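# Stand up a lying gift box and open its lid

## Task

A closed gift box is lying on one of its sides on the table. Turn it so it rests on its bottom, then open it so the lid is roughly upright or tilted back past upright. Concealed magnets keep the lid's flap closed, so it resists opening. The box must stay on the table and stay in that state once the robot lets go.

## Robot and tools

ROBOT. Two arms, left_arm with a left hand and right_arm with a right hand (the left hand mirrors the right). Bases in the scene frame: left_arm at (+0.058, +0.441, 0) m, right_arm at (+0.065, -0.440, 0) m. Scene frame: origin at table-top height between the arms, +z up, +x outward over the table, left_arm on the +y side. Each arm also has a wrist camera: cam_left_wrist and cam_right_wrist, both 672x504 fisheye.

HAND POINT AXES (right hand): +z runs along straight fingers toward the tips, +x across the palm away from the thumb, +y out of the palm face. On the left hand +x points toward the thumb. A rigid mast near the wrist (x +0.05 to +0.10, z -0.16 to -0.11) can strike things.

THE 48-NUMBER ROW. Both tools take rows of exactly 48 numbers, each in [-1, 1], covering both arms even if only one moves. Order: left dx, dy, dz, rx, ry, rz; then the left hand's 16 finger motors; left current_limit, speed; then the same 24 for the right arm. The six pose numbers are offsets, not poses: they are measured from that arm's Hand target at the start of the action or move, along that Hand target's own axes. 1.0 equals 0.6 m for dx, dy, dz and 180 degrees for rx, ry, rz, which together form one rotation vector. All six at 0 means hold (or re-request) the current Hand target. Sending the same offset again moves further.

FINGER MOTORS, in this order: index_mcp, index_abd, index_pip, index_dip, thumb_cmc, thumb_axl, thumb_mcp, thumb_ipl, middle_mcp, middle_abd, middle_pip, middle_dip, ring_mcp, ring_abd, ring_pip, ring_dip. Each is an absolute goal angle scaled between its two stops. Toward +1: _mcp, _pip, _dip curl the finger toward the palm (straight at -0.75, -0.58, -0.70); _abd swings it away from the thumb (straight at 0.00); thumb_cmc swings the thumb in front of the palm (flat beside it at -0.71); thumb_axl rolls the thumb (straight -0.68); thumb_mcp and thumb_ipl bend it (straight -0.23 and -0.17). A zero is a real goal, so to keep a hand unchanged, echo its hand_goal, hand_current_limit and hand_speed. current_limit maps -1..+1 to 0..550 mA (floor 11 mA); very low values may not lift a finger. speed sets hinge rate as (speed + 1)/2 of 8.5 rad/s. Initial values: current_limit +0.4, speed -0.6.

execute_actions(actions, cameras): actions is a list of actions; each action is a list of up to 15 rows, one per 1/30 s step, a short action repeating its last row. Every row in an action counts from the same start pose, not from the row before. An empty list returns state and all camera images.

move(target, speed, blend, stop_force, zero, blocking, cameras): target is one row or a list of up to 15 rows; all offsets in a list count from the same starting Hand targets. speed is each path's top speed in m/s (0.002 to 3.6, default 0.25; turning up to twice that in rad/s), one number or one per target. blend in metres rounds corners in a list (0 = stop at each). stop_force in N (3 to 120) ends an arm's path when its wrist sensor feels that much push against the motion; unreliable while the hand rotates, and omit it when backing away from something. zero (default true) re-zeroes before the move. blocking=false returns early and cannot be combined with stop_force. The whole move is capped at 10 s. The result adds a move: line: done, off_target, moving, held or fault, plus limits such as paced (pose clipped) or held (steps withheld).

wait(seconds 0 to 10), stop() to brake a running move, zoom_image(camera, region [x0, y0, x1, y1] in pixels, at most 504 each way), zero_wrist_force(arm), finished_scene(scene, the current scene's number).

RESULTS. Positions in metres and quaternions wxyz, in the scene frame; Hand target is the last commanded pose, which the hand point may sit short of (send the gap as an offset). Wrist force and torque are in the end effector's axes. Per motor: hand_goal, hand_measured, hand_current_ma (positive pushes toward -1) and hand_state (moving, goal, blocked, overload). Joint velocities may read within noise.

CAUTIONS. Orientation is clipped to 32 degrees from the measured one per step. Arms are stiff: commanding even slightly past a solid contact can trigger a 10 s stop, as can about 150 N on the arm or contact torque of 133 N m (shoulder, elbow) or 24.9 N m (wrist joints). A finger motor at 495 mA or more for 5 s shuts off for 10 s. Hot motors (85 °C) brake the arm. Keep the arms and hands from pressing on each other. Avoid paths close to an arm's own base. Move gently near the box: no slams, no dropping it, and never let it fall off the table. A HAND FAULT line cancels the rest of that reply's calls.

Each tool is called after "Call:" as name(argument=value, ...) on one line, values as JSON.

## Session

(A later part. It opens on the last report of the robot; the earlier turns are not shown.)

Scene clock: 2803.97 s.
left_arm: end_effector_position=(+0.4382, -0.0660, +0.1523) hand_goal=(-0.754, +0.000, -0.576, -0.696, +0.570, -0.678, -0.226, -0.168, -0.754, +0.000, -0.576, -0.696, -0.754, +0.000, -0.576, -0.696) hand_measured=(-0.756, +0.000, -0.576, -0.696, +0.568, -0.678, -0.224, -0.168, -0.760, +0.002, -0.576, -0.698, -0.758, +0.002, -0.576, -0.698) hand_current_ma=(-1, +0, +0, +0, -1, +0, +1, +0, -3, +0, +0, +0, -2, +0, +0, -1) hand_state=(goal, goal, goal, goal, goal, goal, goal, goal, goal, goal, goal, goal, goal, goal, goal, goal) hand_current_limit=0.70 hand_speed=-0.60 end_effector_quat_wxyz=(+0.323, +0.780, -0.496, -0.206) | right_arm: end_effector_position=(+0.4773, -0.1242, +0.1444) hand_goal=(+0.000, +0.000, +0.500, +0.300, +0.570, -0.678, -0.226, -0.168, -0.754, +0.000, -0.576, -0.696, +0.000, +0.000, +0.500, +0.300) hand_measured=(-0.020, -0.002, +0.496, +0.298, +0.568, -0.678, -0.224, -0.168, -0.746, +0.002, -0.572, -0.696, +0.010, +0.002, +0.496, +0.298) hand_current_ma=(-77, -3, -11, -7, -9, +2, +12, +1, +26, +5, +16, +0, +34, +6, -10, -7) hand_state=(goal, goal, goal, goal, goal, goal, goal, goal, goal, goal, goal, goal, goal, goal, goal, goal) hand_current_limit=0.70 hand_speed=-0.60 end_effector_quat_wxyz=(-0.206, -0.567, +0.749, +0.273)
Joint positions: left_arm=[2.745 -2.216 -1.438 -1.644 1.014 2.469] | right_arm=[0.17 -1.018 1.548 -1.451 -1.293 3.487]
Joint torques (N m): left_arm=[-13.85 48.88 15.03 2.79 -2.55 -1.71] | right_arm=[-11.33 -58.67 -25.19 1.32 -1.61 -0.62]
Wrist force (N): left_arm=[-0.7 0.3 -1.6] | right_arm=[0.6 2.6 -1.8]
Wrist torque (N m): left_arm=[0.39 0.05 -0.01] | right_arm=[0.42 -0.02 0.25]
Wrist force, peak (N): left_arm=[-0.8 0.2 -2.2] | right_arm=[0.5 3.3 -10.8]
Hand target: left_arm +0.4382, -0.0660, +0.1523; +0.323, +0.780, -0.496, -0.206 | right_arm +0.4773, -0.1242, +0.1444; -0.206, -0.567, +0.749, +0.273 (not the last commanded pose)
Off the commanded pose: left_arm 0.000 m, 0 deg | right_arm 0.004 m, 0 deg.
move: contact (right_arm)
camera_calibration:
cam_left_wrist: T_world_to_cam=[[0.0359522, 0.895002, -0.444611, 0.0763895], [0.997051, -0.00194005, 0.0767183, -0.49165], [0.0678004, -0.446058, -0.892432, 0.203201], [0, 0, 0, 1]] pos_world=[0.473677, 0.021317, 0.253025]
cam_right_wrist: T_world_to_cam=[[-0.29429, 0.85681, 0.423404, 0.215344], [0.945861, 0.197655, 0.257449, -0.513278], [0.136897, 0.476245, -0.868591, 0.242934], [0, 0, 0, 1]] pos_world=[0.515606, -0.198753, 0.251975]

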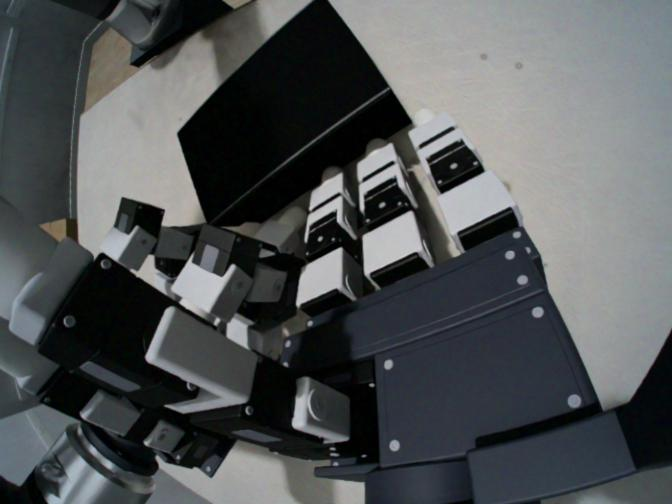

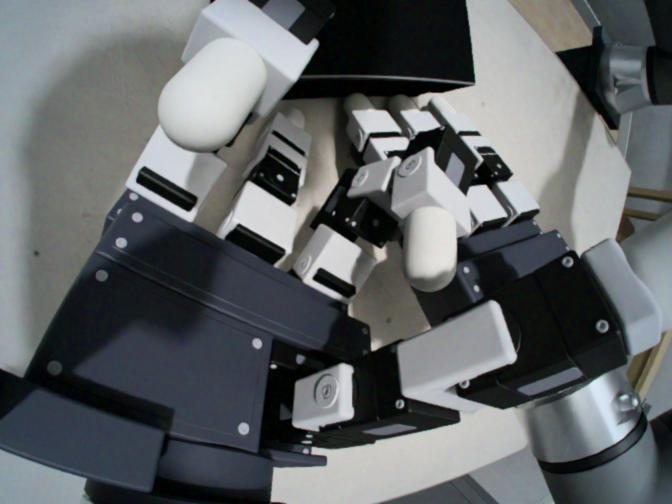

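Call:
move(target=[[0,0,0,0,0,0,-0.754,0,-0.576,-0.696,0.571,-0.678,-0.226,-0.168,-0.754,0,-0.576,-0.696,-0.754,0,-0.576,-0.696,0.7,-0.6,0,0.0107,-0.0128,0,0,0,0,0,0.5,0.3,0.571,-0.678,-0.226,-0.168,-0.754,0,-0.576,-0.696,0,0,0.5,0.3,0.7,-0.6],[0,0,0,0,0,0,-0.754,0,-0.576,-0.696,0.571,-0.678,-0.226,-0.168,-0.754,0,-0.576,-0.696,-0.754,0,-0.576,-0.696,0.7,-0.6,0.0147,0.0245,-0.0012,0,0,0,0,0,0.5,0.3,0.571,-0.678,-0.226,-0.168,-0.754,0,-0.576,-0.696,0,0,0.5,0.3,0.7,-0.6]], speed=0.04)

Call:
move(target=[[0,0,0,0,0,0,-0.754,0,-0.576,-0.696,0.571,-0.678,-0.226,-0.168,-0.754,0,-0.576,-0.696,-0.754,0,-0.576,-0.696,0.7,-0.6,0,-0.0107,0.0128,0,0,0,0,0,0.5,0.3,0.571,-0.678,-0.226,-0.168,-0.754,0,-0.576,-0.696,0,0,0.5,0.3,0.7,-0.6]], speed=0.02, stop_force=6, cameras=["all"])

Scene clock: 2820.73 s.
left_arm: end_effector_position=(+0.4382, -0.0660, +0.1523) hand_goal=(-0.754, +0.000, -0.576, -0.696, +0.570, -0.678, -0.226, -0.168, -0.754, +0.000, -0.576, -0.696, -0.754, +0.000, -0.576, -0.696) hand_measured=(-0.758, +0.000, -0.576, -0.696, +0.568, -0.678, -0.224, -0.168, -0.760, +0.002, -0.576, -0.698, -0.758, +0.002, -0.576, -0.698) hand_current_ma=(-1, +0, +0, +0, -1, +0, +1, +0, -3, +0, +0, +0, -2, +0, +0, -1) hand_state=(goal, goal, goal, goal, goal, goal, goal, goal, goal, goal, goal, goal, goal, goal, goal, goal) hand_current_limit=0.70 hand_speed=-0.60 end_effector_quat_wxyz=(+0.323, +0.780, -0.496, -0.206) | right_arm: end_effector_position=(+0.4646, -0.1297, +0.1544) hand_goal=(+0.000, +0.000, +0.500, +0.300, +0.570, -0.678, -0.226, -0.168, -0.754, +0.000, -0.576, -0.696, +0.000, +0.000, +0.500, +0.300) hand_measured=(-0.020, -0.002, +0.496, +0.298, +0.568, -0.678, -0.224, -0.168, -0.758, -0.002, -0.576, -0.696, -0.004, +0.002, +0.496, +0.298) hand_current_ma=(-77, -3, -11, -7, -9, +2, +12, +1, -11, -3, +2, +0, -16, +6, -10, -7) hand_state=(goal, goal, goal, goal, goal, goal, goal, goal, goal, goal, goal, goal, goal, goal, goal, goal) hand_current_limit=0.70 hand_speed=-0.60 end_effector_quat_wxyz=(-0.206, -0.567, +0.749, +0.273) end_effector_velocity=(-0.002, +0.000, +0.000) end_effector_angular_velocity=(+0.000, +0.003, +0.000)
Joint positions: left_arm=[2.745 -2.216 -1.438 -1.644 1.014 2.469] | right_arm=[0.165 -1.058 1.584 -1.446 -1.296 3.483]
Joint velocities: left_arm=[within noise] | right_arm=[0 -0.002 0.005 0.001 0 0]
Joint torques (N m): left_arm=[-7.81 48.38 20.97 2.89 -2.53 -1.58] | right_arm=[-13.64 -57.83 -12.55 -3.07 -1.89 -0.79]
Wrist force (N): left_arm=[-0.6 0.1 -0.9] | right_arm=[0.1 1.4 -1.8]
Wrist torque (N m): left_arm=[0.33 0.05 0.00] | right_arm=[0.53 -0.06 0.16]
Wrist force, peak (N): left_arm=[-0.8 0.2 -1.9] | right_arm=[0.7 2.9 -1.8]
Hand target: left_arm +0.4382, -0.0660, +0.1523; +0.323, +0.780, -0.496, -0.206 | right_arm +0.4645, -0.1297, +0.1544; -0.206, -0.567, +0.749, +0.273
Off the commanded pose: left_arm 0.000 m, 0 deg | right_arm 0.000 m, 0 deg.
move: done

Scene clock: 2822.63 s.
left_arm: end_effector_position=(+0.4382, -0.0660, +0.1523) hand_goal=(-0.754, +0.000, -0.576, -0.696, +0.570, -0.678, -0.226, -0.168, -0.754, +0.000, -0.576, -0.696, -0.754, +0.000, -0.576, -0.696) hand_measured=(-0.758, +0.000, -0.576, -0.696, +0.568, -0.678, -0.224, -0.168, -0.760, +0.002, -0.576, -0.698, -0.758, +0.002, -0.576, -0.698) hand_current_ma=(-1, +0, +0, +0, -1, +0, +1, +0, -3, +0, +0, +0, -2, +0, +0, -1) hand_state=(goal, goal, goal, goal, goal, goal, goal, goal, goal, goal, goal, goal, goal, goal, goal, goal) hand_current_limit=0.70 hand_speed=-0.60 end_effector_quat_wxyz=(+0.323, +0.780, -0.496, -0.206) | right_arm: end_effector_position=(+0.4645, -0.1297, +0.1453) hand_goal=(+0.000, +0.000, +0.500, +0.300, +0.570, -0.678, -0.226, -0.168, -0.754, +0.000, -0.576, -0.696, +0.000, +0.000, +0.500, +0.300) hand_measured=(-0.020, -0.002, +0.496, +0.298, +0.568, -0.678, -0.224, -0.168, -0.754, -0.004, -0.576, -0.696, +0.008, +0.002, +0.496, +0.298) hand_current_ma=(-77, -3, -11, -7, -9, +2, +12, +1, -1, -10, +2, +0, +25, +6, -10, -7) hand_state=(goal, goal, goal, goal, goal, goal, goal, goal, goal, goal, goal, goal, goal, goal, goal, goal) hand_current_limit=0.70 hand_speed=-0.60 end_effector_quat_wxyz=(-0.206, -0.567, +0.749, +0.273)
Joint positions: left_arm=[2.745 -2.216 -1.438 -1.644 1.014 2.469] | right_arm=[0.165 -1.047 1.594 -1.466 -1.296 3.483]
Joint torques (N m): left_arm=[-4.86 47.97 23.44 2.84 -2.53 -1.63] | right_arm=[-9.01 -56.49 -23.94 1.63 -1.64 -0.48]
Wrist force (N): left_arm=[-0.8 0.2 -1.0] | right_arm=[0.2 2.4 -5.2]
Wrist torque (N m): left_arm=[0.36 0.07 -0.02] | right_arm=[0.71 0.04 0.21]
Wrist force, peak (N): left_arm=[-1.0 0.2 -1.1] | right_arm=[0.4 2.8 -10.0]
Hand target: left_arm +0.4382, -0.0660, +0.1523; +0.323, +0.780, -0.496, -0.206 | right_arm +0.4645, -0.1297, +0.1453; -0.206, -0.567, +0.749, +0.273 (not the last commanded pose)
Off the commanded pose: left_arm 0.000 m, 0 deg | right_arm 0.001 m, 0 deg.
move: contact (right_arm)
camera_calibration:
cam_left_wrist: T_world_to_cam=[[0.0359522, 0.895002, -0.444611, 0.0763895], [0.997051, -0.00194005, 0.0767183, -0.49165], [0.0678004, -0.446058, -0.892432, 0.203201], [0, 0, 0, 1]] pos_world=[0.473677, 0.021317, 0.253025]
cam_right_wrist: T_world_to_cam=[[-0.29429, 0.85681, 0.423404, 0.216037], [0.945861, 0.197655, 0.257449, -0.50027], [0.136897, 0.476245, -0.868591, 0.248048], [0, 0, 0, 1]] pos_world=[0.502806, -0.204353, 0.252775]

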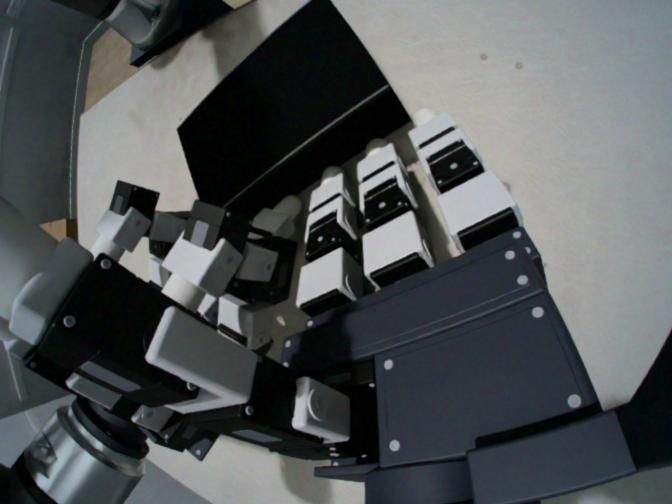

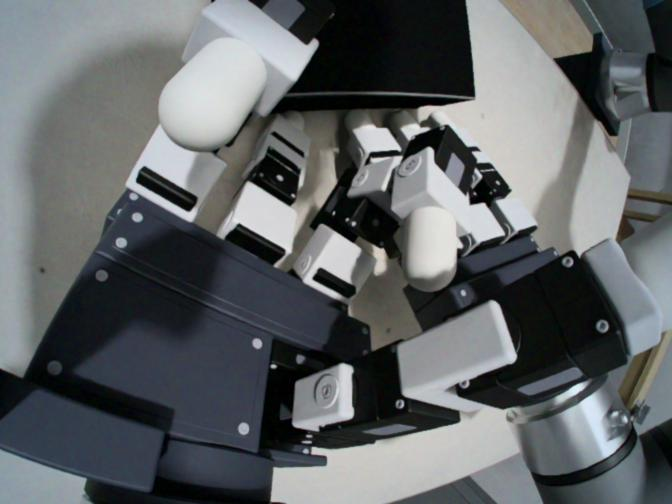

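Call:
zoom_image(camera="cam_right_wrist", region=[240, 60, 480, 180])

Call:
zoom_image(camera="cam_left_wrist", region=[170, 80, 450, 260])

Scaled by 2.100 from the camera's 672x504 image, which has a finer 960x720 frame.

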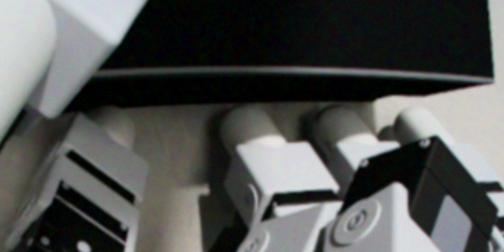

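Scaled by 1.800 from the camera's 672x504 image, which has a finer 960x720 frame.

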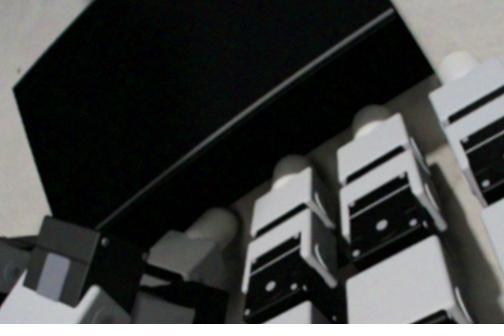

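Call:
move(target=[[0,0,0,0,0,0,-0.754,0,-0.576,-0.696,0.571,-0.678,-0.226,-0.168,-0.754,0,-0.576,-0.696,-0.754,0,-0.576,-0.696,0.7,-0.6,0,0.0129,-0.0153,0,0,0,0,0,0.5,0.3,0.571,-0.678,-0.226,-0.168,-0.754,0,-0.576,-0.696,0,0,0.5,0.3,0.7,-0.6],[0,0.0094,0.0094,0,0,0,-0.754,0,-0.576,-0.696,0.571,-0.678,-0.226,-0.168,-0.754,0,-0.576,-0.696,-0.754,0,-0.576,-0.696,0.7,-0.6,0.0084,0.0208,-0.0086,0,0,0,0,0,0.5,0.3,0.571,-0.678,-0.226,-0.168,-0.754,0,-0.576,-0.696,0,0,0.5,0.3,0.7,-0.6]], speed=0.04)

Call:
move(target=[[0,0,0,0,0,0,-0.754,0,-0.576,-0.696,0.571,-0.678,-0.226,-0.168,-0.754,0,-0.576,-0.696,-0.754,0,-0.576,-0.696,0.7,-0.6,0,-0.015,0.0179,0,0,0,0,0,0.5,0.3,0.571,-0.678,-0.226,-0.168,-0.754,0,-0.576,-0.696,0,0,0.5,0.3,0.7,-0.6]], speed=0.02, stop_force=6, cameras=["all"])

Call:
zoom_image(camera="cam_right_wrist", region=[240, 60, 480, 180])

Call:
zoom_image(camera="cam_left_wrist", region=[170, 80, 450, 260])

Scene clock: 2842.77 s.
left_arm: end_effector_position=(+0.4311, -0.0693, +0.1523) hand_goal=(-0.754, +0.000, -0.576, -0.696, +0.570, -0.678, -0.226, -0.168, -0.754, +0.000, -0.576, -0.696, -0.754, +0.000, -0.576, -0.696) hand_measured=(-0.758, +0.000, -0.576, -0.696, +0.568, -0.678, -0.224, -0.168, -0.760, +0.002, -0.576, -0.698, -0.758, +0.002, -0.576, -0.698) hand_current_ma=(-1, +0, +0, +0, -1, +0, +1, +0, -3, +0, +0, +0, -2, +0, +0, -1) hand_state=(goal, goal, goal, goal, goal, goal, goal, goal, goal, goal, goal, goal, goal, goal, goal, goal) hand_current_limit=0.70 hand_speed=-0.60 end_effector_quat_wxyz=(+0.323, +0.780, -0.496, -0.206) | right_arm: end_effector_position=(+0.4572, -0.1328, +0.1573) hand_goal=(+0.000, +0.000, +0.500, +0.300, +0.570, -0.678, -0.226, -0.168, -0.754, +0.000, -0.576, -0.696, +0.000, +0.000, +0.500, +0.300) hand_measured=(-0.020, -0.002, +0.496, +0.298, +0.568, -0.678, -0.224, -0.168, -0.760, -0.004, -0.576, -0.696, -0.004, +0.002, +0.496, +0.298) hand_current_ma=(-77, -3, -11, -7, -9, +2, +12, +1, -18, -9, -1, +0, -16, +6, -10, -7) hand_state=(goal, goal, goal, goal, goal, goal, goal, goal, goal, goal, goal, goal, goal, goal, goal, goal) hand_current_limit=0.70 hand_speed=-0.60 end_effector_quat_wxyz=(-0.206, -0.567, +0.749, +0.273)
Joint positions: left_arm=[2.737 -2.208 -1.454 -1.632 1.009 2.46] | right_arm=[0.161 -1.078 1.608 -1.449 -1.298 3.48]
Joint torques (N m): left_arm=[-13.79 48.11 14.42 2.89 -2.64 -1.69] | right_arm=[-13.27 -56.34 -12.58 -2.85 -1.7 -0.82]
Wrist force (N): left_arm=[-0.6 0.2 -1.0] | right_arm=[0.2 1.1 -1.6]
Wrist torque (N m): left_arm=[0.34 0.04 -0.01] | right_arm=[0.51 -0.07 0.17]
Wrist force, peak (N): left_arm=[-0.8 -0.1 -1.4] | right_arm=[0.2 2.4 -5.3]
Hand target: left_arm +0.4310, -0.0694, +0.1523; +0.323, +0.780, -0.496, -0.206 | right_arm +0.4571, -0.1329, +0.1573; -0.206, -0.567, +0.749, +0.273
Off the commanded pose: left_arm 0.000 m, 0 deg | right_arm 0.000 m, 0 deg.
move: done

Scene clock: 2844.60 s.
left_arm: end_effector_position=(+0.4310, -0.0694, +0.1523) hand_goal=(-0.754, +0.000, -0.576, -0.696, +0.570, -0.678, -0.226, -0.168, -0.754, +0.000, -0.576, -0.696, -0.754, +0.000, -0.576, -0.696) hand_measured=(-0.758, +0.000, -0.576, -0.696, +0.568, -0.678, -0.224, -0.168, -0.760, +0.002, -0.576, -0.698, -0.758, +0.002, -0.576, -0.698) hand_current_ma=(-1, +0, +0, +0, -1, +0, +1, +0, -3, +0, +0, +0, -2, +0, +0, -1) hand_state=(goal, goal, goal, goal, goal, goal, goal, goal, goal, goal, goal, goal, goal, goal, goal, goal) hand_current_limit=0.70 hand_speed=-0.60 end_effector_quat_wxyz=(+0.323, +0.780, -0.496, -0.206) | right_arm: end_effector_position=(+0.4571, -0.1329, +0.1456) hand_goal=(+0.000, +0.000, +0.500, +0.300, +0.570, -0.678, -0.226, -0.168, -0.754, +0.000, -0.576, -0.696, +0.000, +0.000, +0.500, +0.300) hand_measured=(-0.020, -0.002, +0.496, +0.298, +0.568, -0.678, -0.224, -0.168, -0.754, -0.006, -0.576, -0.696, +0.002, +0.002, +0.496, +0.298) hand_current_ma=(-77, -3, -11, -7, -9, +2, +12, +1, -2, -16, +1, +0, +8, +6, -10, -7) hand_state=(goal, goal, goal, goal, goal, goal, goal, goal, goal, goal, goal, goal, goal, goal, goal, goal) hand_current_limit=0.70 hand_speed=-0.60 end_effector_quat_wxyz=(-0.206, -0.567, +0.749, +0.273)
Joint positions: left_arm=[2.737 -2.207 -1.454 -1.632 1.009 2.46] | right_arm=[0.161 -1.064 1.62 -1.475 -1.298 3.48]
Joint torques (N m): left_arm=[-13.86 48.93 13.99 2.9 -2.63 -1.77] | right_arm=[-9.52 -56.49 -25.02 1.63 -1.5 -0.71]
Wrist force (N): left_arm=[-0.6 0.0 -1.0] | right_arm=[0.2 2.0 -1.6]
Wrist torque (N m): left_arm=[0.32 0.04 0.00] | right_arm=[0.44 -0.06 0.22]
Wrist force, peak (N): left_arm=[-0.8 0.1 -1.1] | right_arm=[0.4 3.1 -9.1]
Hand target: left_arm +0.4310, -0.0694, +0.1523; +0.323, +0.780, -0.496, -0.206 | right_arm +0.4571, -0.1329, +0.1456; -0.206, -0.567, +0.749, +0.273 (not the last commanded pose)
Off the commanded pose: left_arm 0.000 m, 0 deg | right_arm 0.002 m, 0 deg.
move: contact (right_arm)
camera_calibration:
cam_left_wrist: T_world_to_cam=[[0.0359522, 0.895002, -0.444611, 0.0796914], [0.997051, -0.00194005, 0.0767183, -0.484478], [0.0678004, -0.446058, -0.892432, 0.202173], [0, 0, 0, 1]] pos_world=[0.466477, 0.017917, 0.253025]
cam_right_wrist: T_world_to_cam=[[-0.294372, 0.856792, 0.423383, 0.21643], [0.945836, 0.197729, 0.257485, -0.492717], [0.136896, 0.476247, -0.86859, 0.250798], [0, 0, 0, 1]] pos_world=[0.495406, -0.207453, 0.253075]

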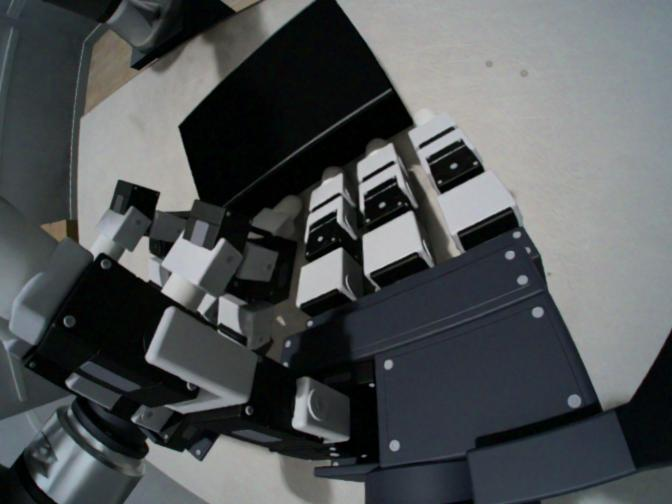

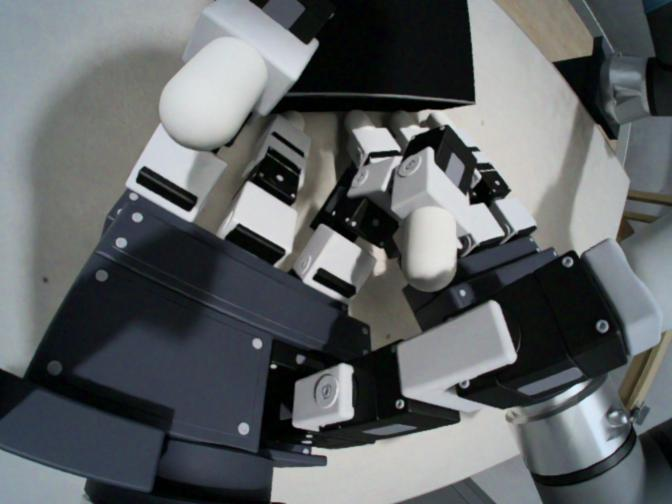

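Scaled by 2.100 from the camera's 672x504 image, which has a finer 960x720 frame.

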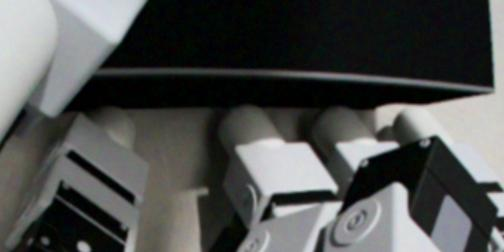

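Scaled by 1.800 from the camera's 672x504 image, which has a finer 960x720 frame.

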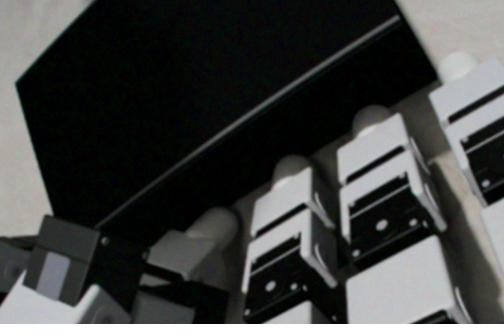

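Call:
move(target=[[0,0,0,0,0,0,-0.754,0,-0.576,-0.696,0.571,-0.678,-0.226,-0.168,-0.754,0,-0.576,-0.696,-0.754,0,-0.576,-0.696,0.7,-0.6,0,-0.01,0.0119,0,0,0,0,0,0.5,0.3,0.571,-0.678,-0.226,-0.168,-0.754,0,-0.576,-0.696,0,0,0.5,0.3,0.7,-0.6]], speed=0.01, stop_force=12)

Call:
move(target=[[0,0.026,-0.0212,0,0,0,-0.754,0,-0.576,-0.696,0.571,-0.678,-0.226,-0.168,-0.754,0,-0.576,-0.696,-0.754,0,-0.576,-0.696,0.7,-0.6,0,0,0,0,0,0,0,0,0.5,0.3,0.571,-0.678,-0.226,-0.168,-0.754,0,-0.576,-0.696,0,0,0.5,0.3,0.7,-0.6]], speed=0.02, stop_force=15, cameras=["all"])

Call:
zoom_image(camera="cam_left_wrist", region=[170, 60, 450, 260])

Scene clock: 2861.50 s.
left_arm: end_effector_position=(+0.4310, -0.0694, +0.1523) hand_goal=(-0.754, +0.000, -0.576, -0.696, +0.570, -0.678, -0.226, -0.168, -0.754, +0.000, -0.576, -0.696, -0.754, +0.000, -0.576, -0.696) hand_measured=(-0.758, +0.000, -0.576, -0.696, +0.568, -0.678, -0.224, -0.168, -0.760, +0.002, -0.576, -0.698, -0.758, +0.002, -0.576, -0.698) hand_current_ma=(-1, +0, +0, +0, -1, +0, +1, +0, -3, +0, +0, +0, -2, +0, +0, -1) hand_state=(goal, goal, goal, goal, goal, goal, goal, goal, goal, goal, goal, goal, goal, goal, goal, goal) hand_current_limit=0.70 hand_speed=-0.60 end_effector_quat_wxyz=(+0.323, +0.780, -0.496, -0.206) | right_arm: end_effector_position=(+0.4571, -0.1329, +0.1435) hand_goal=(+0.000, +0.000, +0.500, +0.300, +0.570, -0.678, -0.226, -0.168, -0.754, +0.000, -0.576, -0.696, +0.000, +0.000, +0.500, +0.300) hand_measured=(-0.020, -0.002, +0.496, +0.298, +0.568, -0.678, -0.224, -0.168, -0.742, -0.006, -0.570, -0.696, +0.026, +0.002, +0.496, +0.298) hand_current_ma=(-77, -3, -11, -7, -9, +2, +12, +1, +44, -16, +17, +0, +110, +6, -10, -7) hand_state=(goal, goal, goal, goal, goal, goal, goal, goal, goal, goal, goal, goal, blocked, goal, goal, goal) hand_current_limit=0.70 hand_speed=-0.60 end_effector_quat_wxyz=(-0.206, -0.567, +0.749, +0.273)
Joint positions: left_arm=[2.737 -2.207 -1.454 -1.632 1.009 2.46] | right_arm=[0.161 -1.062 1.622 -1.48 -1.298 3.48]
Joint torques (N m): left_arm=[-14.7 47.83 13.7 2.82 -2.53 -1.65] | right_arm=[-0.75 -54.82 -22.4 1.48 -0.07 -0.8]
Wrist force (N): left_arm=[-0.7 0.1 -1.0] | right_arm=[0.1 3.8 -7.0]
Wrist torque (N m): left_arm=[0.33 0.06 -0.01] | right_arm=[0.77 0.12 0.29]
Wrist force, peak (N): left_arm=[-0.6 0.0 -1.3] | right_arm=[-0.4 5.7 -15.5]
Hand target: left_arm +0.4310, -0.0694, +0.1523; +0.323, +0.780, -0.496, -0.206 | right_arm +0.4571, -0.1329, +0.1435; -0.206, -0.567, +0.749, +0.273 (not the last commanded pose)
Off the commanded pose: left_arm 0.000 m, 0 deg | right_arm 0.007 m, 0 deg.
move: contact (right_arm)

Scene clock: 2863.60 s.
left_arm: end_effector_position=(+0.4292, -0.0703, +0.1723) hand_goal=(-0.754, +0.000, -0.576, -0.696, +0.570, -0.678, -0.226, -0.168, -0.754, +0.000, -0.576, -0.696, -0.754, +0.000, -0.576, -0.696) hand_measured=(-0.762, +0.000, -0.578, -0.696, +0.568, -0.678, -0.224, -0.168, -0.764, +0.002, -0.578, -0.698, -0.758, +0.002, -0.576, -0.698) hand_current_ma=(-5, +0, -1, +0, -1, +0, +1, +0, -6, +0, -1, +0, -2, +0, +0, -1) hand_state=(goal, goal, goal, goal, goal, goal, goal, goal, goal, goal, goal, goal, goal, goal, goal, goal) hand_current_limit=0.70 hand_speed=-0.60 end_effector_quat_wxyz=(+0.323, +0.780, -0.496, -0.206) | right_arm: end_effector_position=(+0.4571, -0.1329, +0.1435) hand_goal=(+0.000, +0.000, +0.500, +0.300, +0.570, -0.678, -0.226, -0.168, -0.754, +0.000, -0.576, -0.696, +0.000, +0.000, +0.500, +0.300) hand_measured=(-0.020, -0.002, +0.496, +0.298, +0.568, -0.678, -0.224, -0.168, -0.742, -0.006, -0.570, -0.696, +0.026, +0.002, +0.496, +0.298) hand_current_ma=(-77, -3, -11, -7, -9, +2, +12, +1, +44, -16, +17, +0, +110, +6, -10, -7) hand_state=(goal, goal, goal, goal, goal, goal, goal, goal, goal, goal, goal, goal, blocked, goal, goal, goal) hand_current_limit=0.70 hand_speed=-0.60 end_effector_quat_wxyz=(-0.206, -0.567, +0.749, +0.273)
Joint positions: left_arm=[2.734 -2.183 -1.439 -1.671 1.008 2.458] | right_arm=[0.161 -1.062 1.622 -1.48 -1.298 3.48]
Joint torques (N m): left_arm=[-14.14 47.77 27.6 -1.17 -2.77 -1.7] | right_arm=[-0.6 -54.34 -22.4 1.67 0.02 -0.72]
Wrist force (N): left_arm=[-0.4 -0.5 -0.9] | right_arm=[0.2 3.7 -7.0]
Wrist torque (N m): left_arm=[0.37 0.01 0.01] | right_arm=[0.76 0.12 0.30]
Wrist force, peak (N): left_arm=[-0.4 -0.3 -1.3] | right_arm=[0.3 3.8 -7.4]
Hand target: left_arm +0.4292, -0.0703, +0.1723; +0.323, +0.780, -0.496, -0.206 | right_arm +0.4571, -0.1329, +0.1435; -0.206, -0.567, +0.749, +0.273
Off the commanded pose: left_arm 0.000 m, 0 deg | right_arm 0.000 m, 0 deg.
move: done
camera_calibration:
cam_left_wrist: T_world_to_cam=[[0.0359522, 0.895002, -0.444611, 0.0894983], [0.997051, -0.00194005, 0.0767183, -0.484227], [0.0678004, -0.446058, -0.892432, 0.219831], [0, 0, 0, 1]] pos_world=[0.464677, 0.017017, 0.273125]
cam_right_wrist: T_world_to_cam=[[-0.294405, 0.856805, 0.423333, 0.217351], [0.945781, 0.197618, 0.25777, -0.492243], [0.137201, 0.476269, -0.86853, 0.248812], [0, 0, 0, 1]] pos_world=[0.495406, -0.207453, 0.250975]

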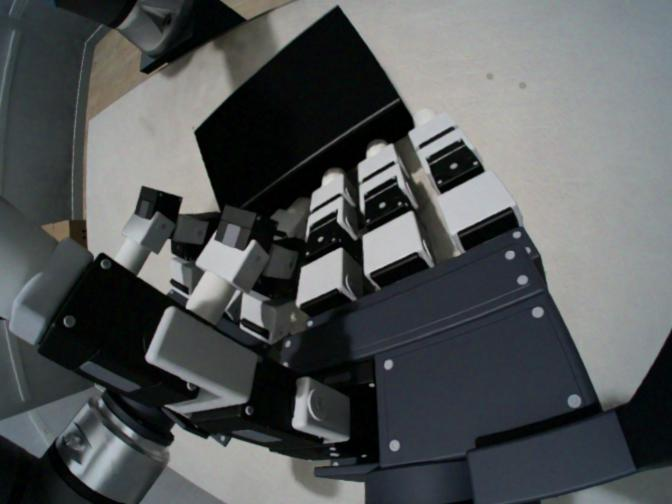

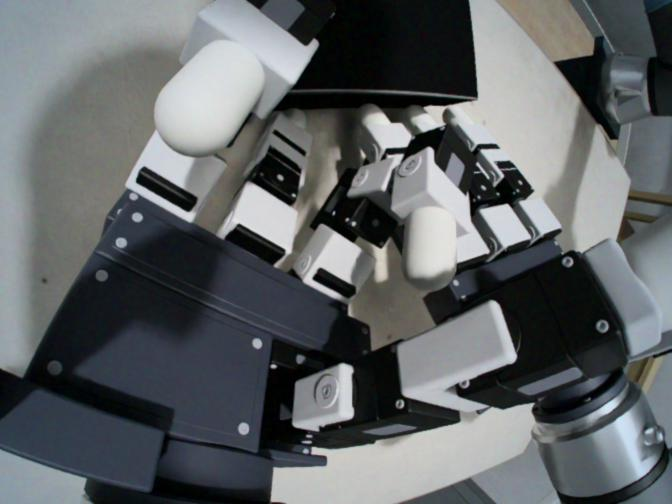

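Scaled by 1.800 from the camera's 672x504 image, which has a finer 960x720 frame.

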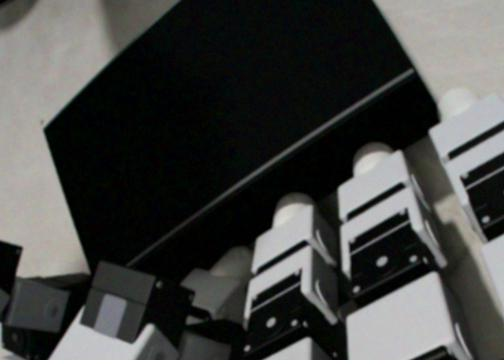

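Call:
move(target=[[0,-0.118,-0.118,0,0,0,-0.754,0,-0.576,-0.696,0.571,-0.678,-0.226,-0.168,-0.754,0,-0.576,-0.696,-0.754,0,-0.576,-0.696,0.7,-0.6,0,-0.08,-0.2,0,0,0,0,0,0.5,0.3,0.571,-0.678,-0.226,-0.168,-0.754,0,-0.576,-0.696,0,0,0.5,0.3,0.7,-0.6]], speed=0.2, cameras=["all"])

Call:
zoom_image(camera="cam_left_wrist", region=[150, 0, 450, 150])

Call:
zoom_image(camera="cam_right_wrist", region=[250, 0, 500, 120])

Scene clock: 2898.07 s.
left_arm: end_effector_position=(+0.5198, -0.0278, +0.1723) hand_goal=(-0.754, +0.000, -0.576, -0.696, +0.570, -0.678, -0.226, -0.168, -0.754, +0.000, -0.576, -0.696, -0.754, +0.000, -0.576, -0.696) hand_measured=(-0.762, +0.000, -0.578, -0.696, +0.568, -0.678, -0.224, -0.168, -0.764, +0.002, -0.578, -0.698, -0.758, +0.002, -0.576, -0.698) hand_current_ma=(-5, +0, -1, +0, -1, +0, +1, +0, -6, +0, -1, +0, -2, +0, +0, -1) hand_state=(goal, goal, goal, goal, goal, goal, goal, goal, goal, goal, goal, goal, goal, goal, goal, goal) hand_current_limit=0.70 hand_speed=-0.60 end_effector_quat_wxyz=(+0.323, +0.780, -0.496, -0.205) | right_arm: end_effector_position=(+0.5666, -0.1640, +0.2045) hand_goal=(+0.000, +0.000, +0.500, +0.300, +0.570, -0.678, -0.226, -0.168, -0.754, +0.000, -0.576, -0.696, +0.000, +0.000, +0.500, +0.300) hand_measured=(-0.020, -0.002, +0.496, +0.298, +0.568, -0.678, -0.224, -0.168, -0.756, -0.004, -0.574, -0.696, -0.004, +0.002, +0.496, +0.298) hand_current_ma=(-77, -3, -10, -7, -9, +2, +12, +1, -9, -8, +3, +1, -17, +6, -10, -7) hand_state=(goal, goal, goal, goal, goal, goal, goal, goal, goal, goal, goal, goal, goal, goal, goal, goal) hand_current_limit=0.70 hand_speed=-0.60 end_effector_quat_wxyz=(-0.206, -0.567, +0.749, +0.273)
Joint positions: left_arm=[2.837 -2.308 -1.209 -1.826 1.066 2.556] | right_arm=[0.095 -0.912 1.2 -1.194 -1.339 3.426]
Joint torques (N m): left_arm=[13.64 41.29 28.73 -1.32 0.91 2.04] | right_arm=[-13.45 -37.75 -28.33 1.53 -1.71 -0.75]
Wrist force (N): left_arm=[-0.7 0.0 -0.4] | right_arm=[0.0 1.7 -1.1]
Wrist torque (N m): left_arm=[0.30 0.08 -0.12] | right_arm=[0.46 -0.03 0.13]
Wrist force, peak (N): left_arm=[-0.7 -0.5 -1.1] | right_arm=[0.3 3.9 -7.5]
Hand target: left_arm +0.5199, -0.0278, +0.1723; +0.323, +0.780, -0.496, -0.206 | right_arm +0.5667, -0.1640, +0.2045; -0.206, -0.567, +0.749, +0.273
Off the commanded pose: left_arm 0.000 m, 0 deg | right_arm 0.000 m, 0 deg.
move: done
camera_calibration:
cam_left_wrist: T_world_to_cam=[[0.0359522, 0.895002, -0.444611, 0.0482929], [0.997051, -0.00194005, 0.0767183, -0.574477], [0.0678004, -0.446058, -0.892432, 0.232601], [0, 0, 0, 1]] pos_world=[0.555277, 0.059417, 0.273125]
cam_right_wrist: T_world_to_cam=[[-0.294442, 0.85681, 0.423297, 0.250447], [0.945755, 0.19761, 0.257871, -0.605402], [0.137299, 0.476263, -0.868518, 0.301516], [0, 0, 0, 1]] pos_world=[0.604906, -0.238553, 0.311975]

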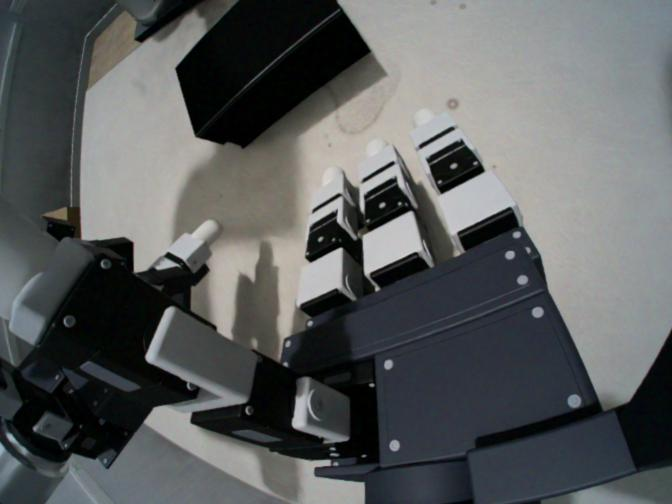

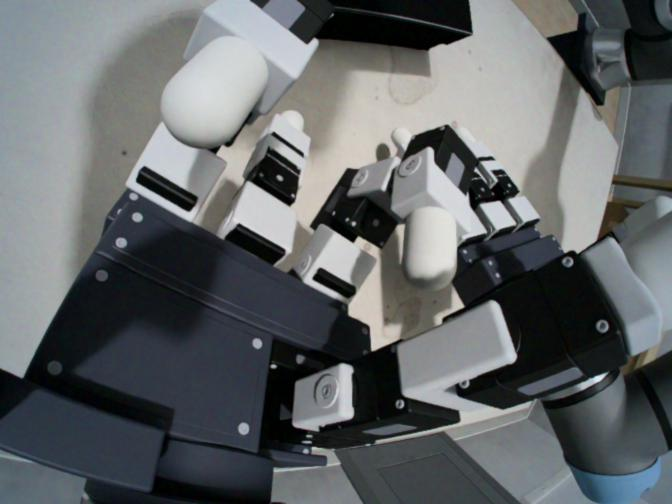

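Scaled by 1.680 from the camera's 672x504 image, which has a finer 960x720 frame.

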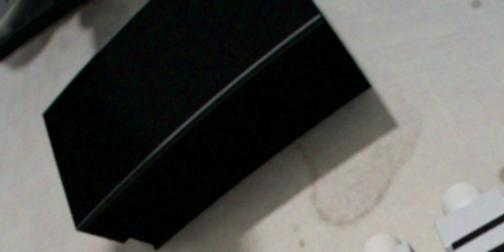

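Scaled by 2.016 from the camera's 672x504 image, which has a finer 960x720 frame.

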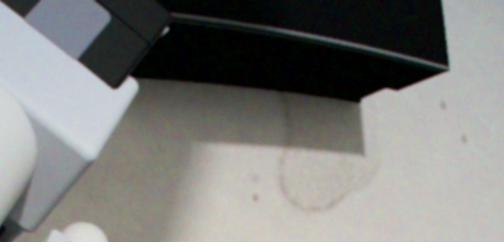

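Call:
move(target=[[0,0.08,-0.08,0,0,0,-0.754,0,-0.576,-0.696,0.571,-0.678,-0.226,-0.168,-0.754,0,-0.576,-0.696,-0.754,0,-0.576,-0.696,0.7,-0.6,0.16,0.083,-0.0122,-0.0238,-0.1456,0.1455,-0.754,0,-0.576,-0.696,0.571,-0.678,-0.226,-0.168,-0.754,0,-0.576,-0.696,-0.754,0,-0.576,-0.696,0.7,-0.6],[0.0863,0.2727,0.1123,0,0,0,-0.754,0,-0.576,-0.696,0.571,-0.678,-0.226,-0.168,-0.754,0,-0.576,-0.696,-0.754,0,-0.576,-0.696,0.7,-0.6,0.319,0.1665,-0.0243,-0.0476,-0.2912,0.291,-0.754,0,-0.576,-0.696,0.571,-0.678,-0.226,-0.168,-0.754,0,-0.576,-0.696,-0.754,0,-0.576,-0.696,0.7,-0.6]], speed=0.25, blend=[0.01,0])

Call:
move(target=[[0,-0.047,0.047,0,0,0,-0.754,0,-0.576,-0.696,0.571,-0.678,-0.226,-0.168,-0.754,0,-0.576,-0.696,-0.754,0,-0.576,-0.696,0.7,-0.6,0,0,0,0,0,0,-0.754,0,-0.576,-0.696,0.571,-0.678,-0.226,-0.168,-0.754,0,-0.576,-0.696,-0.754,0,-0.576,-0.696,0.7,-0.6]], speed=0.02, stop_force=6, cameras=["all"])

Scene clock: 3050.30 s.
left_arm: end_effector_position=(+0.3939, -0.1439, +0.2403) hand_goal=(-0.754, +0.000, -0.576, -0.696, +0.570, -0.678, -0.226, -0.168, -0.754, +0.000, -0.576, -0.696, -0.754, +0.000, -0.576, -0.696) hand_measured=(-0.762, +0.000, -0.578, -0.696, +0.568, -0.678, -0.224, -0.168, -0.764, +0.002, -0.578, -0.698, -0.758, +0.002, -0.576, -0.698) hand_current_ma=(-5, +0, -1, +0, -1, +0, +1, +0, -6, +0, -1, +0, -2, +0, +0, -1) hand_state=(goal, goal, goal, goal, goal, goal, goal, goal, goal, goal, goal, goal, goal, goal, goal, goal) hand_current_limit=0.70 hand_speed=-0.60 end_effector_quat_wxyz=(+0.323, +0.780, -0.496, -0.206) | right_arm: end_effector_position=(+0.4500, -0.3298, +0.2797) hand_goal=(-0.754, +0.000, -0.576, -0.696, +0.570, -0.678, -0.226, -0.168, -0.754, +0.000, -0.576, -0.696, -0.754, +0.000, -0.576, -0.696) hand_measured=(-0.758, -0.002, -0.576, -0.694, +0.568, -0.678, -0.224, -0.168, -0.758, -0.004, -0.576, -0.696, -0.758, +0.002, -0.576, -0.694) hand_current_ma=(-16, -3, +3, +7, -9, +2, +12, +1, -12, -8, +2, +1, -12, +6, +3, +7) hand_state=(goal, goal, goal, goal, goal, goal, goal, goal, goal, goal, goal, goal, goal, goal, goal, goal) hand_current_limit=0.70 hand_speed=-0.60 end_effector_quat_wxyz=(-0.001, -0.002, +0.906, +0.423)
Joint positions: left_arm=[2.615 -2.157 -1.309 -1.758 0.946 2.335] | right_arm=[-0.67 -1.761 2.176 -1.342 -0.932 3.813]
Joint torques (N m): left_arm=[-14.83 48.37 16.17 3.15 -2.74 -1.57] | right_arm=[-13.35 -25.62 -14.05 1.34 3.29 1.81]
Wrist force (N): left_arm=[-0.7 -0.1 -0.8] | right_arm=[0.4 1.6 -1.1]
Wrist torque (N m): left_arm=[0.29 0.09 0.01] | right_arm=[0.45 -0.08 0.07]
Wrist force, peak (N): left_arm=[-0.6 -0.2 -1.4] | right_arm=[0.1 2.0 -1.1]
Hand target: left_arm +0.3939, -0.1440, +0.2403; +0.323, +0.780, -0.496, -0.206 | right_arm +0.4500, -0.3299, +0.2798; +0.000, -0.001, +0.906, +0.423
Off the commanded pose: left_arm 0.000 m, 0 deg | right_arm 0.000 m, 0 deg.
move: done

Scene clock: 3052.57 s.
left_arm: end_effector_position=(+0.3939, -0.1440, +0.2189) hand_goal=(-0.754, +0.000, -0.576, -0.696, +0.570, -0.678, -0.226, -0.168, -0.754, +0.000, -0.576, -0.696, -0.754, +0.000, -0.576, -0.696) hand_measured=(-0.750, +0.000, -0.570, -0.694, +0.568, -0.678, -0.224, -0.168, -0.750, +0.002, -0.572, -0.696, -0.752, +0.002, -0.570, -0.694) hand_current_ma=(+1, +0, +2, +0, -1, +0, +1, +0, +1, +0, +1, +0, +0, +0, +2, +0) hand_state=(goal, goal, goal, goal, goal, goal, goal, goal, goal, goal, goal, goal, goal, goal, goal, goal) hand_current_limit=0.70 hand_speed=-0.60 end_effector_quat_wxyz=(+0.323, +0.780, -0.496, -0.206) | right_arm: end_effector_position=(+0.4500, -0.3299, +0.2798) hand_goal=(-0.754, +0.000, -0.576, -0.696, +0.570, -0.678, -0.226, -0.168, -0.754, +0.000, -0.576, -0.696, -0.754, +0.000, -0.576, -0.696) hand_measured=(-0.758, -0.002, -0.576, -0.694, +0.568, -0.678, -0.224, -0.168, -0.758, -0.004, -0.576, -0.696, -0.758, +0.002, -0.576, -0.694) hand_current_ma=(-16, -3, +3, +7, -9, +2, +12, +1, -12, -8, +2, +1, -12, +6, +3, +7) hand_state=(goal, goal, goal, goal, goal, goal, goal, goal, goal, goal, goal, goal, goal, goal, goal, goal) hand_current_limit=0.70 hand_speed=-0.60 end_effector_quat_wxyz=(+0.000, -0.001, +0.906, +0.423)
Joint positions: left_arm=[2.615 -2.175 -1.338 -1.711 0.946 2.335] | right_arm=[-0.67 -1.761 2.176 -1.342 -0.932 3.813]
Joint torques (N m): left_arm=[-14.28 48.4 30 -0.78 -1.36 -0.62] | right_arm=[-12.91 -26.54 -14.45 1.31 3.39 1.77]
Wrist force (N): left_arm=[-0.7 1.0 -0.7] | right_arm=[0.3 1.3 -1.1]
Wrist torque (N m): left_arm=[0.22 0.06 -0.02] | right_arm=[0.42 -0.08 0.06]
Wrist force, peak (N): left_arm=[-0.4 3.1 -6.8] | right_arm=[0.4 1.5 -1.4]
Hand target: left_arm +0.3939, -0.1440, +0.2189; +0.323, +0.780, -0.496, -0.206 (not the last commanded pose) | right_arm +0.4500, -0.3299, +0.2798; +0.000, -0.001, +0.906, +0.423
Off the commanded pose: left_arm 0.018 m, 0 deg | right_arm 0.000 m, 0 deg.
move: contact (left_arm)
camera_calibration:
cam_left_wrist: T_world_to_cam=[[0.0359522, 0.895002, -0.444611, 0.177403], [0.997051, -0.00194005, 0.0767183, -0.452741], [0.0678004, -0.446058, -0.892432, 0.230848], [0, 0, 0, 1]] pos_world=[0.429377, -0.056683, 0.319625]
cam_right_wrist: T_world_to_cam=[[0.74298, 0.437327, 0.506682, -0.302118], [0.450661, -0.886571, 0.104383, -0.573621], [0.494859, 0.150788, -0.855791, 0.190197], [0, 0, 0, 1]] pos_world=[0.388855, -0.405111, 0.375723]

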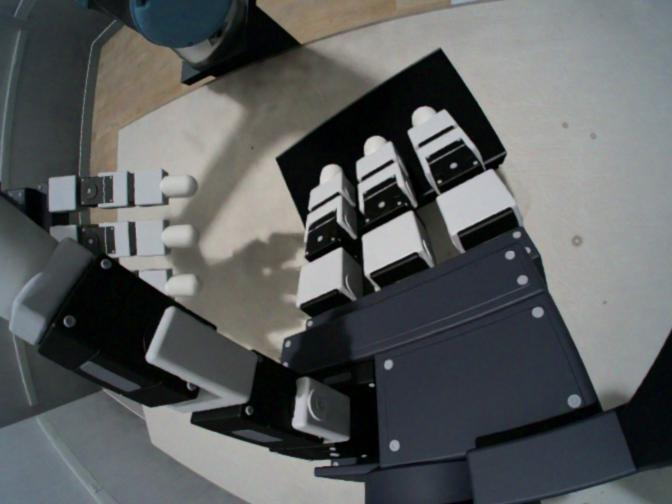

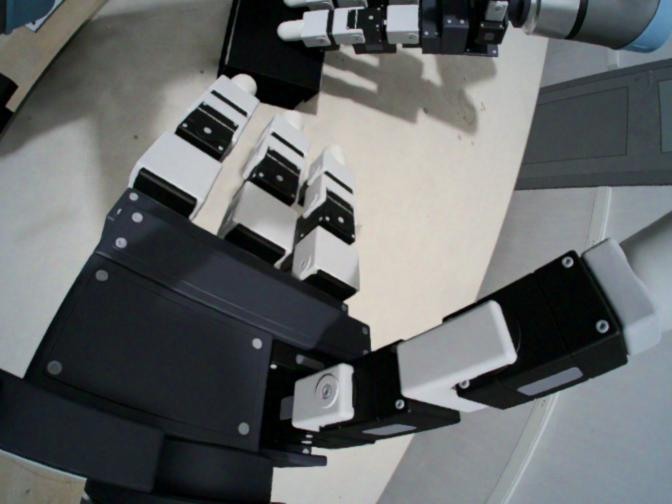

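Call:
move(target=[[0,-0.0095,0.0095,0,0,0,-0.754,0,-0.576,-0.696,0.571,-0.678,-0.226,-0.168,-0.754,0,-0.576,-0.696,-0.754,0,-0.576,-0.696,0.7,-0.6,0,0,0,0,0,0,-0.754,0,-0.576,-0.696,0.571,-0.678,-0.226,-0.168,-0.754,0,-0.576,-0.696,-0.754,0,-0.576,-0.696,0.7,-0.6],[-0.2003,-0.1783,-0.1593,0,0.2553,-0.2553,-0.754,0,-0.576,-0.696,0.571,-0.678,-0.226,-0.168,-0.754,0,-0.576,-0.696,-0.754,0,-0.576,-0.696,0.7,-0.6,0,0,0,0,0,0,-0.754,0,-0.576,-0.696,0.571,-0.678,-0.226,-0.168,-0.754,0,-0.576,-0.696,-0.754,0,-0.576,-0.696,0.7,-0.6]], speed=0.08, blend=[0.002,0], cameras=["all"])

Scene clock: 3073.20 s.
left_arm: end_effector_position=(+0.4726, +0.0255, +0.2109) hand_goal=(-0.754, +0.000, -0.576, -0.696, +0.570, -0.678, -0.226, -0.168, -0.754, +0.000, -0.576, -0.696, -0.754, +0.000, -0.576, -0.696) hand_measured=(-0.712, +0.004, -0.548, -0.678, +0.568, -0.678, -0.224, -0.168, -0.710, +0.006, -0.550, -0.682, -0.716, +0.006, -0.546, -0.680) hand_current_ma=(+64, +1, +31, +15, -1, +0, +1, +0, +68, +2, +28, +10, +57, +2, +33, +12) hand_state=(blocked, goal, blocked, goal, goal, goal, goal, goal, blocked, goal, blocked, goal, blocked, goal, blocked, goal) hand_current_limit=0.70 hand_speed=-0.60 end_effector_quat_wxyz=(+0.382, +0.924, +0.000, +0.000) | right_arm: end_effector_position=(+0.4500, -0.3299, +0.2798) hand_goal=(-0.754, +0.000, -0.576, -0.696, +0.570, -0.678, -0.226, -0.168, -0.754, +0.000, -0.576, -0.696, -0.754, +0.000, -0.576, -0.696) hand_measured=(-0.758, -0.002, -0.576, -0.694, +0.568, -0.678, -0.224, -0.168, -0.758, -0.004, -0.576, -0.696, -0.758, +0.002, -0.576, -0.694) hand_current_ma=(-16, -3, +3, +7, -9, +2, +12, +1, -12, -8, +2, +1, -12, +6, +3, +7) hand_state=(goal, goal, goal, goal, goal, goal, goal, goal, goal, goal, goal, goal, goal, goal, goal, goal) hand_current_limit=0.70 hand_speed=-0.60 end_effector_quat_wxyz=(+0.000, -0.001, +0.906, +0.423)
Joint positions: left_arm=[3.006 -1.685 -2.273 -0.608 0.797 1.364] | right_arm=[-0.67 -1.761 2.176 -1.342 -0.932 3.813]
Joint torques (N m): left_arm=[15.85 23.48 9.45 4.01 2.48 -1.72] | right_arm=[-13.61 -27.05 -15.02 1.24 3.49 1.71]
Wrist force (N): left_arm=[-1.9 6.6 -4.2] | right_arm=[0.4 1.4 -1.2]
Wrist torque (N m): left_arm=[0.00 -0.30 -0.27] | right_arm=[0.44 -0.08 0.06]
Wrist force, peak (N): left_arm=[0.6 7.3 -12.7] | right_arm=[0.5 1.8 -1.1]
Hand target: left_arm +0.4727, +0.0256, +0.2109; +0.382, +0.924, +0.001, +0.000 | right_arm +0.4500, -0.3299, +0.2798; +0.000, -0.001, +0.906, +0.423
Off the commanded pose: left_arm 0.000 m, 0 deg | right_arm 0.000 m, 0 deg.
move: done
camera_calibration:
cam_left_wrist: T_world_to_cam=[[-0.79555, 0.411433, -0.444773, 0.424681], [0.423659, 0.902535, 0.0770965, -0.282523], [0.433143, -0.127098, -0.892319, 0.113141], [0, 0, 0, 1]] pos_world=[0.408542, 0.0946388, 0.311626]
cam_right_wrist: T_world_to_cam=[[0.74298, 0.437327, 0.506682, -0.302118], [0.450661, -0.886571, 0.104383, -0.573621], [0.494859, 0.150788, -0.855791, 0.190197], [0, 0, 0, 1]] pos_world=[0.388855, -0.405111, 0.375723]

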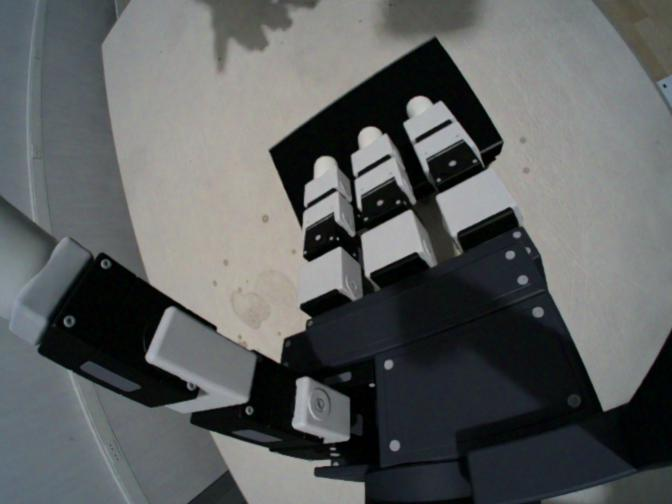

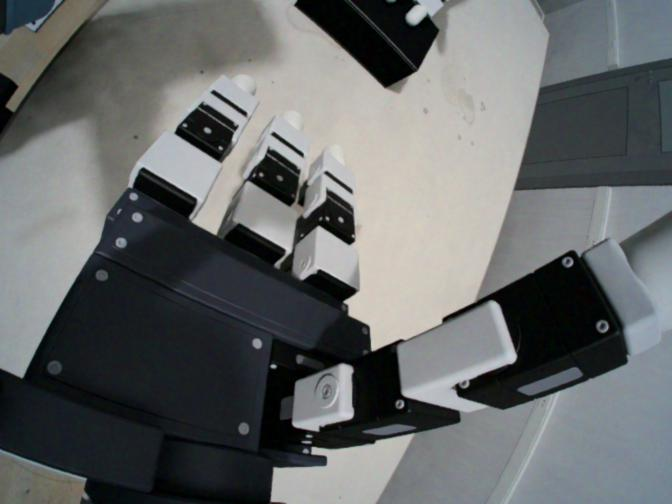

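Call:
move(target=[[0,0.059,-0.059,0,0,0,-0.754,0,-0.576,-0.696,0.571,-0.678,-0.226,-0.168,-0.754,0,-0.576,-0.696,-0.754,0,-0.576,-0.696,0.7,-0.6,0,0,0,0,0,0,-0.754,0,-0.576,-0.696,0.571,-0.678,-0.226,-0.168,-0.754,0,-0.576,-0.696,-0.754,0,-0.576,-0.696,0.7,-0.6],[0,-0.110,-0.181,-0.0833,0,0,-0.754,0,-0.576,-0.696,0.571,-0.678,-0.226,-0.168,-0.754,0,-0.576,-0.696,-0.754,0,-0.576,-0.696,0.7,-0.6,0,0,0,0,0,0,-0.754,0,-0.576,-0.696,0.571,-0.678,-0.226,-0.168,-0.754,0,-0.576,-0.696,-0.754,0,-0.576,-0.696,0.7,-0.6],[0,-0.224,-0.0667,-0.0833,0,0,-0.754,0,-0.576,-0.696,0.571,-0.678,-0.226,-0.168,-0.754,0,-0.576,-0.696,-0.754,0,-0.576,-0.696,0.7,-0.6,-0.0383,0.1058,0.3517,0,0,0,-0.754,0,-0.576,-0.696,0.571,-0.678,-0.226,-0.168,-0.754,0,-0.576,-0.696,-0.754,0,-0.576,-0.696,0.7,-0.6]], speed=0.25, blend=[0.02,0.02,0], cameras=["all"])

Call:
zoom_image(camera="cam_left_wrist", region=[220, 0, 560, 200])

Call:
zoom_image(camera="cam_right_wrist", region=[120, 0, 520, 200])

Scene clock: 3094.50 s.
left_arm: end_effector_position=(+0.4725, +0.1490, +0.1442) hand_goal=(-0.754, +0.000, -0.576, -0.696, +0.570, -0.678, -0.226, -0.168, -0.754, +0.000, -0.576, -0.696, -0.754, +0.000, -0.576, -0.696) hand_measured=(-0.758, +0.002, -0.576, -0.694, +0.568, -0.678, -0.224, -0.168, -0.760, +0.004, -0.576, -0.694, -0.758, +0.002, -0.576, -0.694) hand_current_ma=(-2, +1, +0, +1, -1, +0, +1, +0, -3, +1, +0, +1, -2, +1, +0, +1) hand_state=(goal, goal, goal, goal, goal, goal, goal, goal, goal, goal, goal, goal, goal, goal, goal, goal) hand_current_limit=0.70 hand_speed=-0.60 end_effector_quat_wxyz=(+0.500, +0.866, +0.000, +0.000) | right_arm: end_effector_position=(+0.4723, -0.1273, +0.1930) hand_goal=(-0.754, +0.000, -0.576, -0.696, +0.570, -0.678, -0.226, -0.168, -0.754, +0.000, -0.576, -0.696, -0.754, +0.000, -0.576, -0.696) hand_measured=(-0.758, -0.002, -0.576, -0.694, +0.568, -0.678, -0.224, -0.168, -0.758, -0.004, -0.576, -0.696, -0.758, +0.002, -0.576, -0.694) hand_current_ma=(-17, -3, +2, +7, -9, +2, +12, +1, -13, -8, +2, +1, -14, +6, +2, +7) hand_state=(goal, goal, goal, goal, goal, goal, goal, goal, goal, goal, goal, goal, goal, goal, goal, goal) hand_current_limit=0.70 hand_speed=-0.60 end_effector_quat_wxyz=(-0.001, -0.001, +0.906, +0.423)
Joint positions: left_arm=[3.369 -1.828 -2.436 -0.802 0.563 1.983] | right_arm=[-0.129 -1.536 2.391 -2.263 -0.708 4.499]
Joint torques (N m): left_arm=[-13.56 14.33 5.15 3.76 -3.21 -1.71] | right_arm=[12.21 -4.42 -10.39 -4.32 3.95 1.87]
Wrist force (N): left_arm=[-0.3 0.0 -0.5] | right_arm=[0.6 2.0 -0.7]
Wrist torque (N m): left_arm=[0.37 -0.01 0.02] | right_arm=[0.50 -0.06 0.07]
Wrist force, peak (N): left_arm=[-1.9 6.7 -4.7] | right_arm=[0.9 2.3 -0.6]
Hand target: left_arm +0.4725, +0.1489, +0.1442; +0.500, +0.866, +0.000, +0.000 | right_arm +0.4724, -0.1273, +0.1930; +0.000, -0.001, +0.906, +0.423
Off the commanded pose: left_arm 0.000 m, 0 deg | right_arm 0.000 m, 0 deg.
move: done
camera_calibration:
cam_left_wrist: T_world_to_cam=[[-0.795537, 0.281999, -0.536281, 0.376642], [0.423361, 0.891893, -0.159034, -0.352842], [0.433458, -0.353558, -0.828922, 0.0938268], [0, 0, 0, 1]] pos_world=[0.408343, 0.241658, 0.223647]
cam_right_wrist: T_world_to_cam=[[0.742963, 0.437391, 0.50665, -0.36331], [0.450779, -0.886521, 0.104302, -0.39514], [0.494776, 0.150895, -0.85582, 0.0743594], [0, 0, 0, 1]] pos_world=[0.411255, -0.202612, 0.288923]

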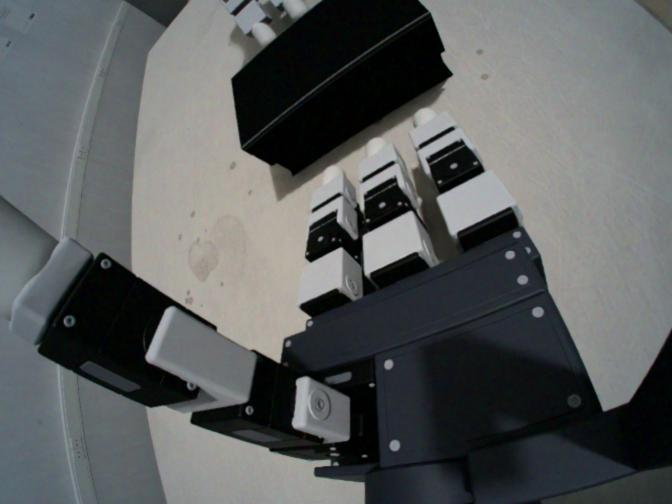

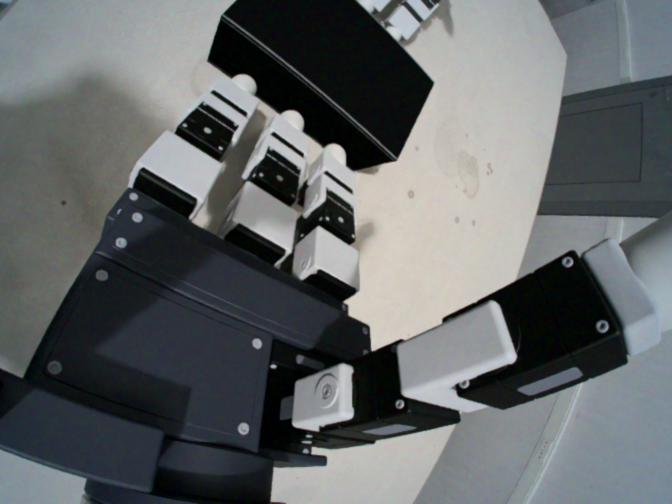

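Scaled by 1.482 from the camera's 672x504 image, which has a finer 960x720 frame.

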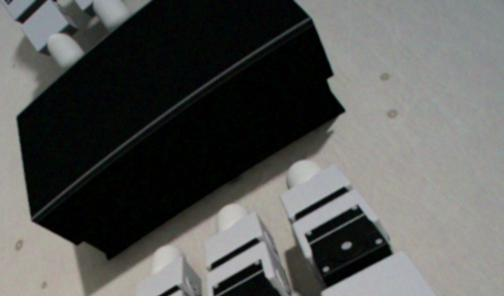

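Scaled by 1.260 from the camera's 672x504 image, which has a finer 960x720 frame.

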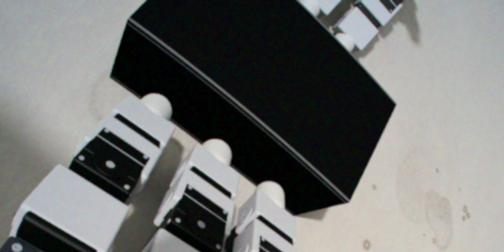

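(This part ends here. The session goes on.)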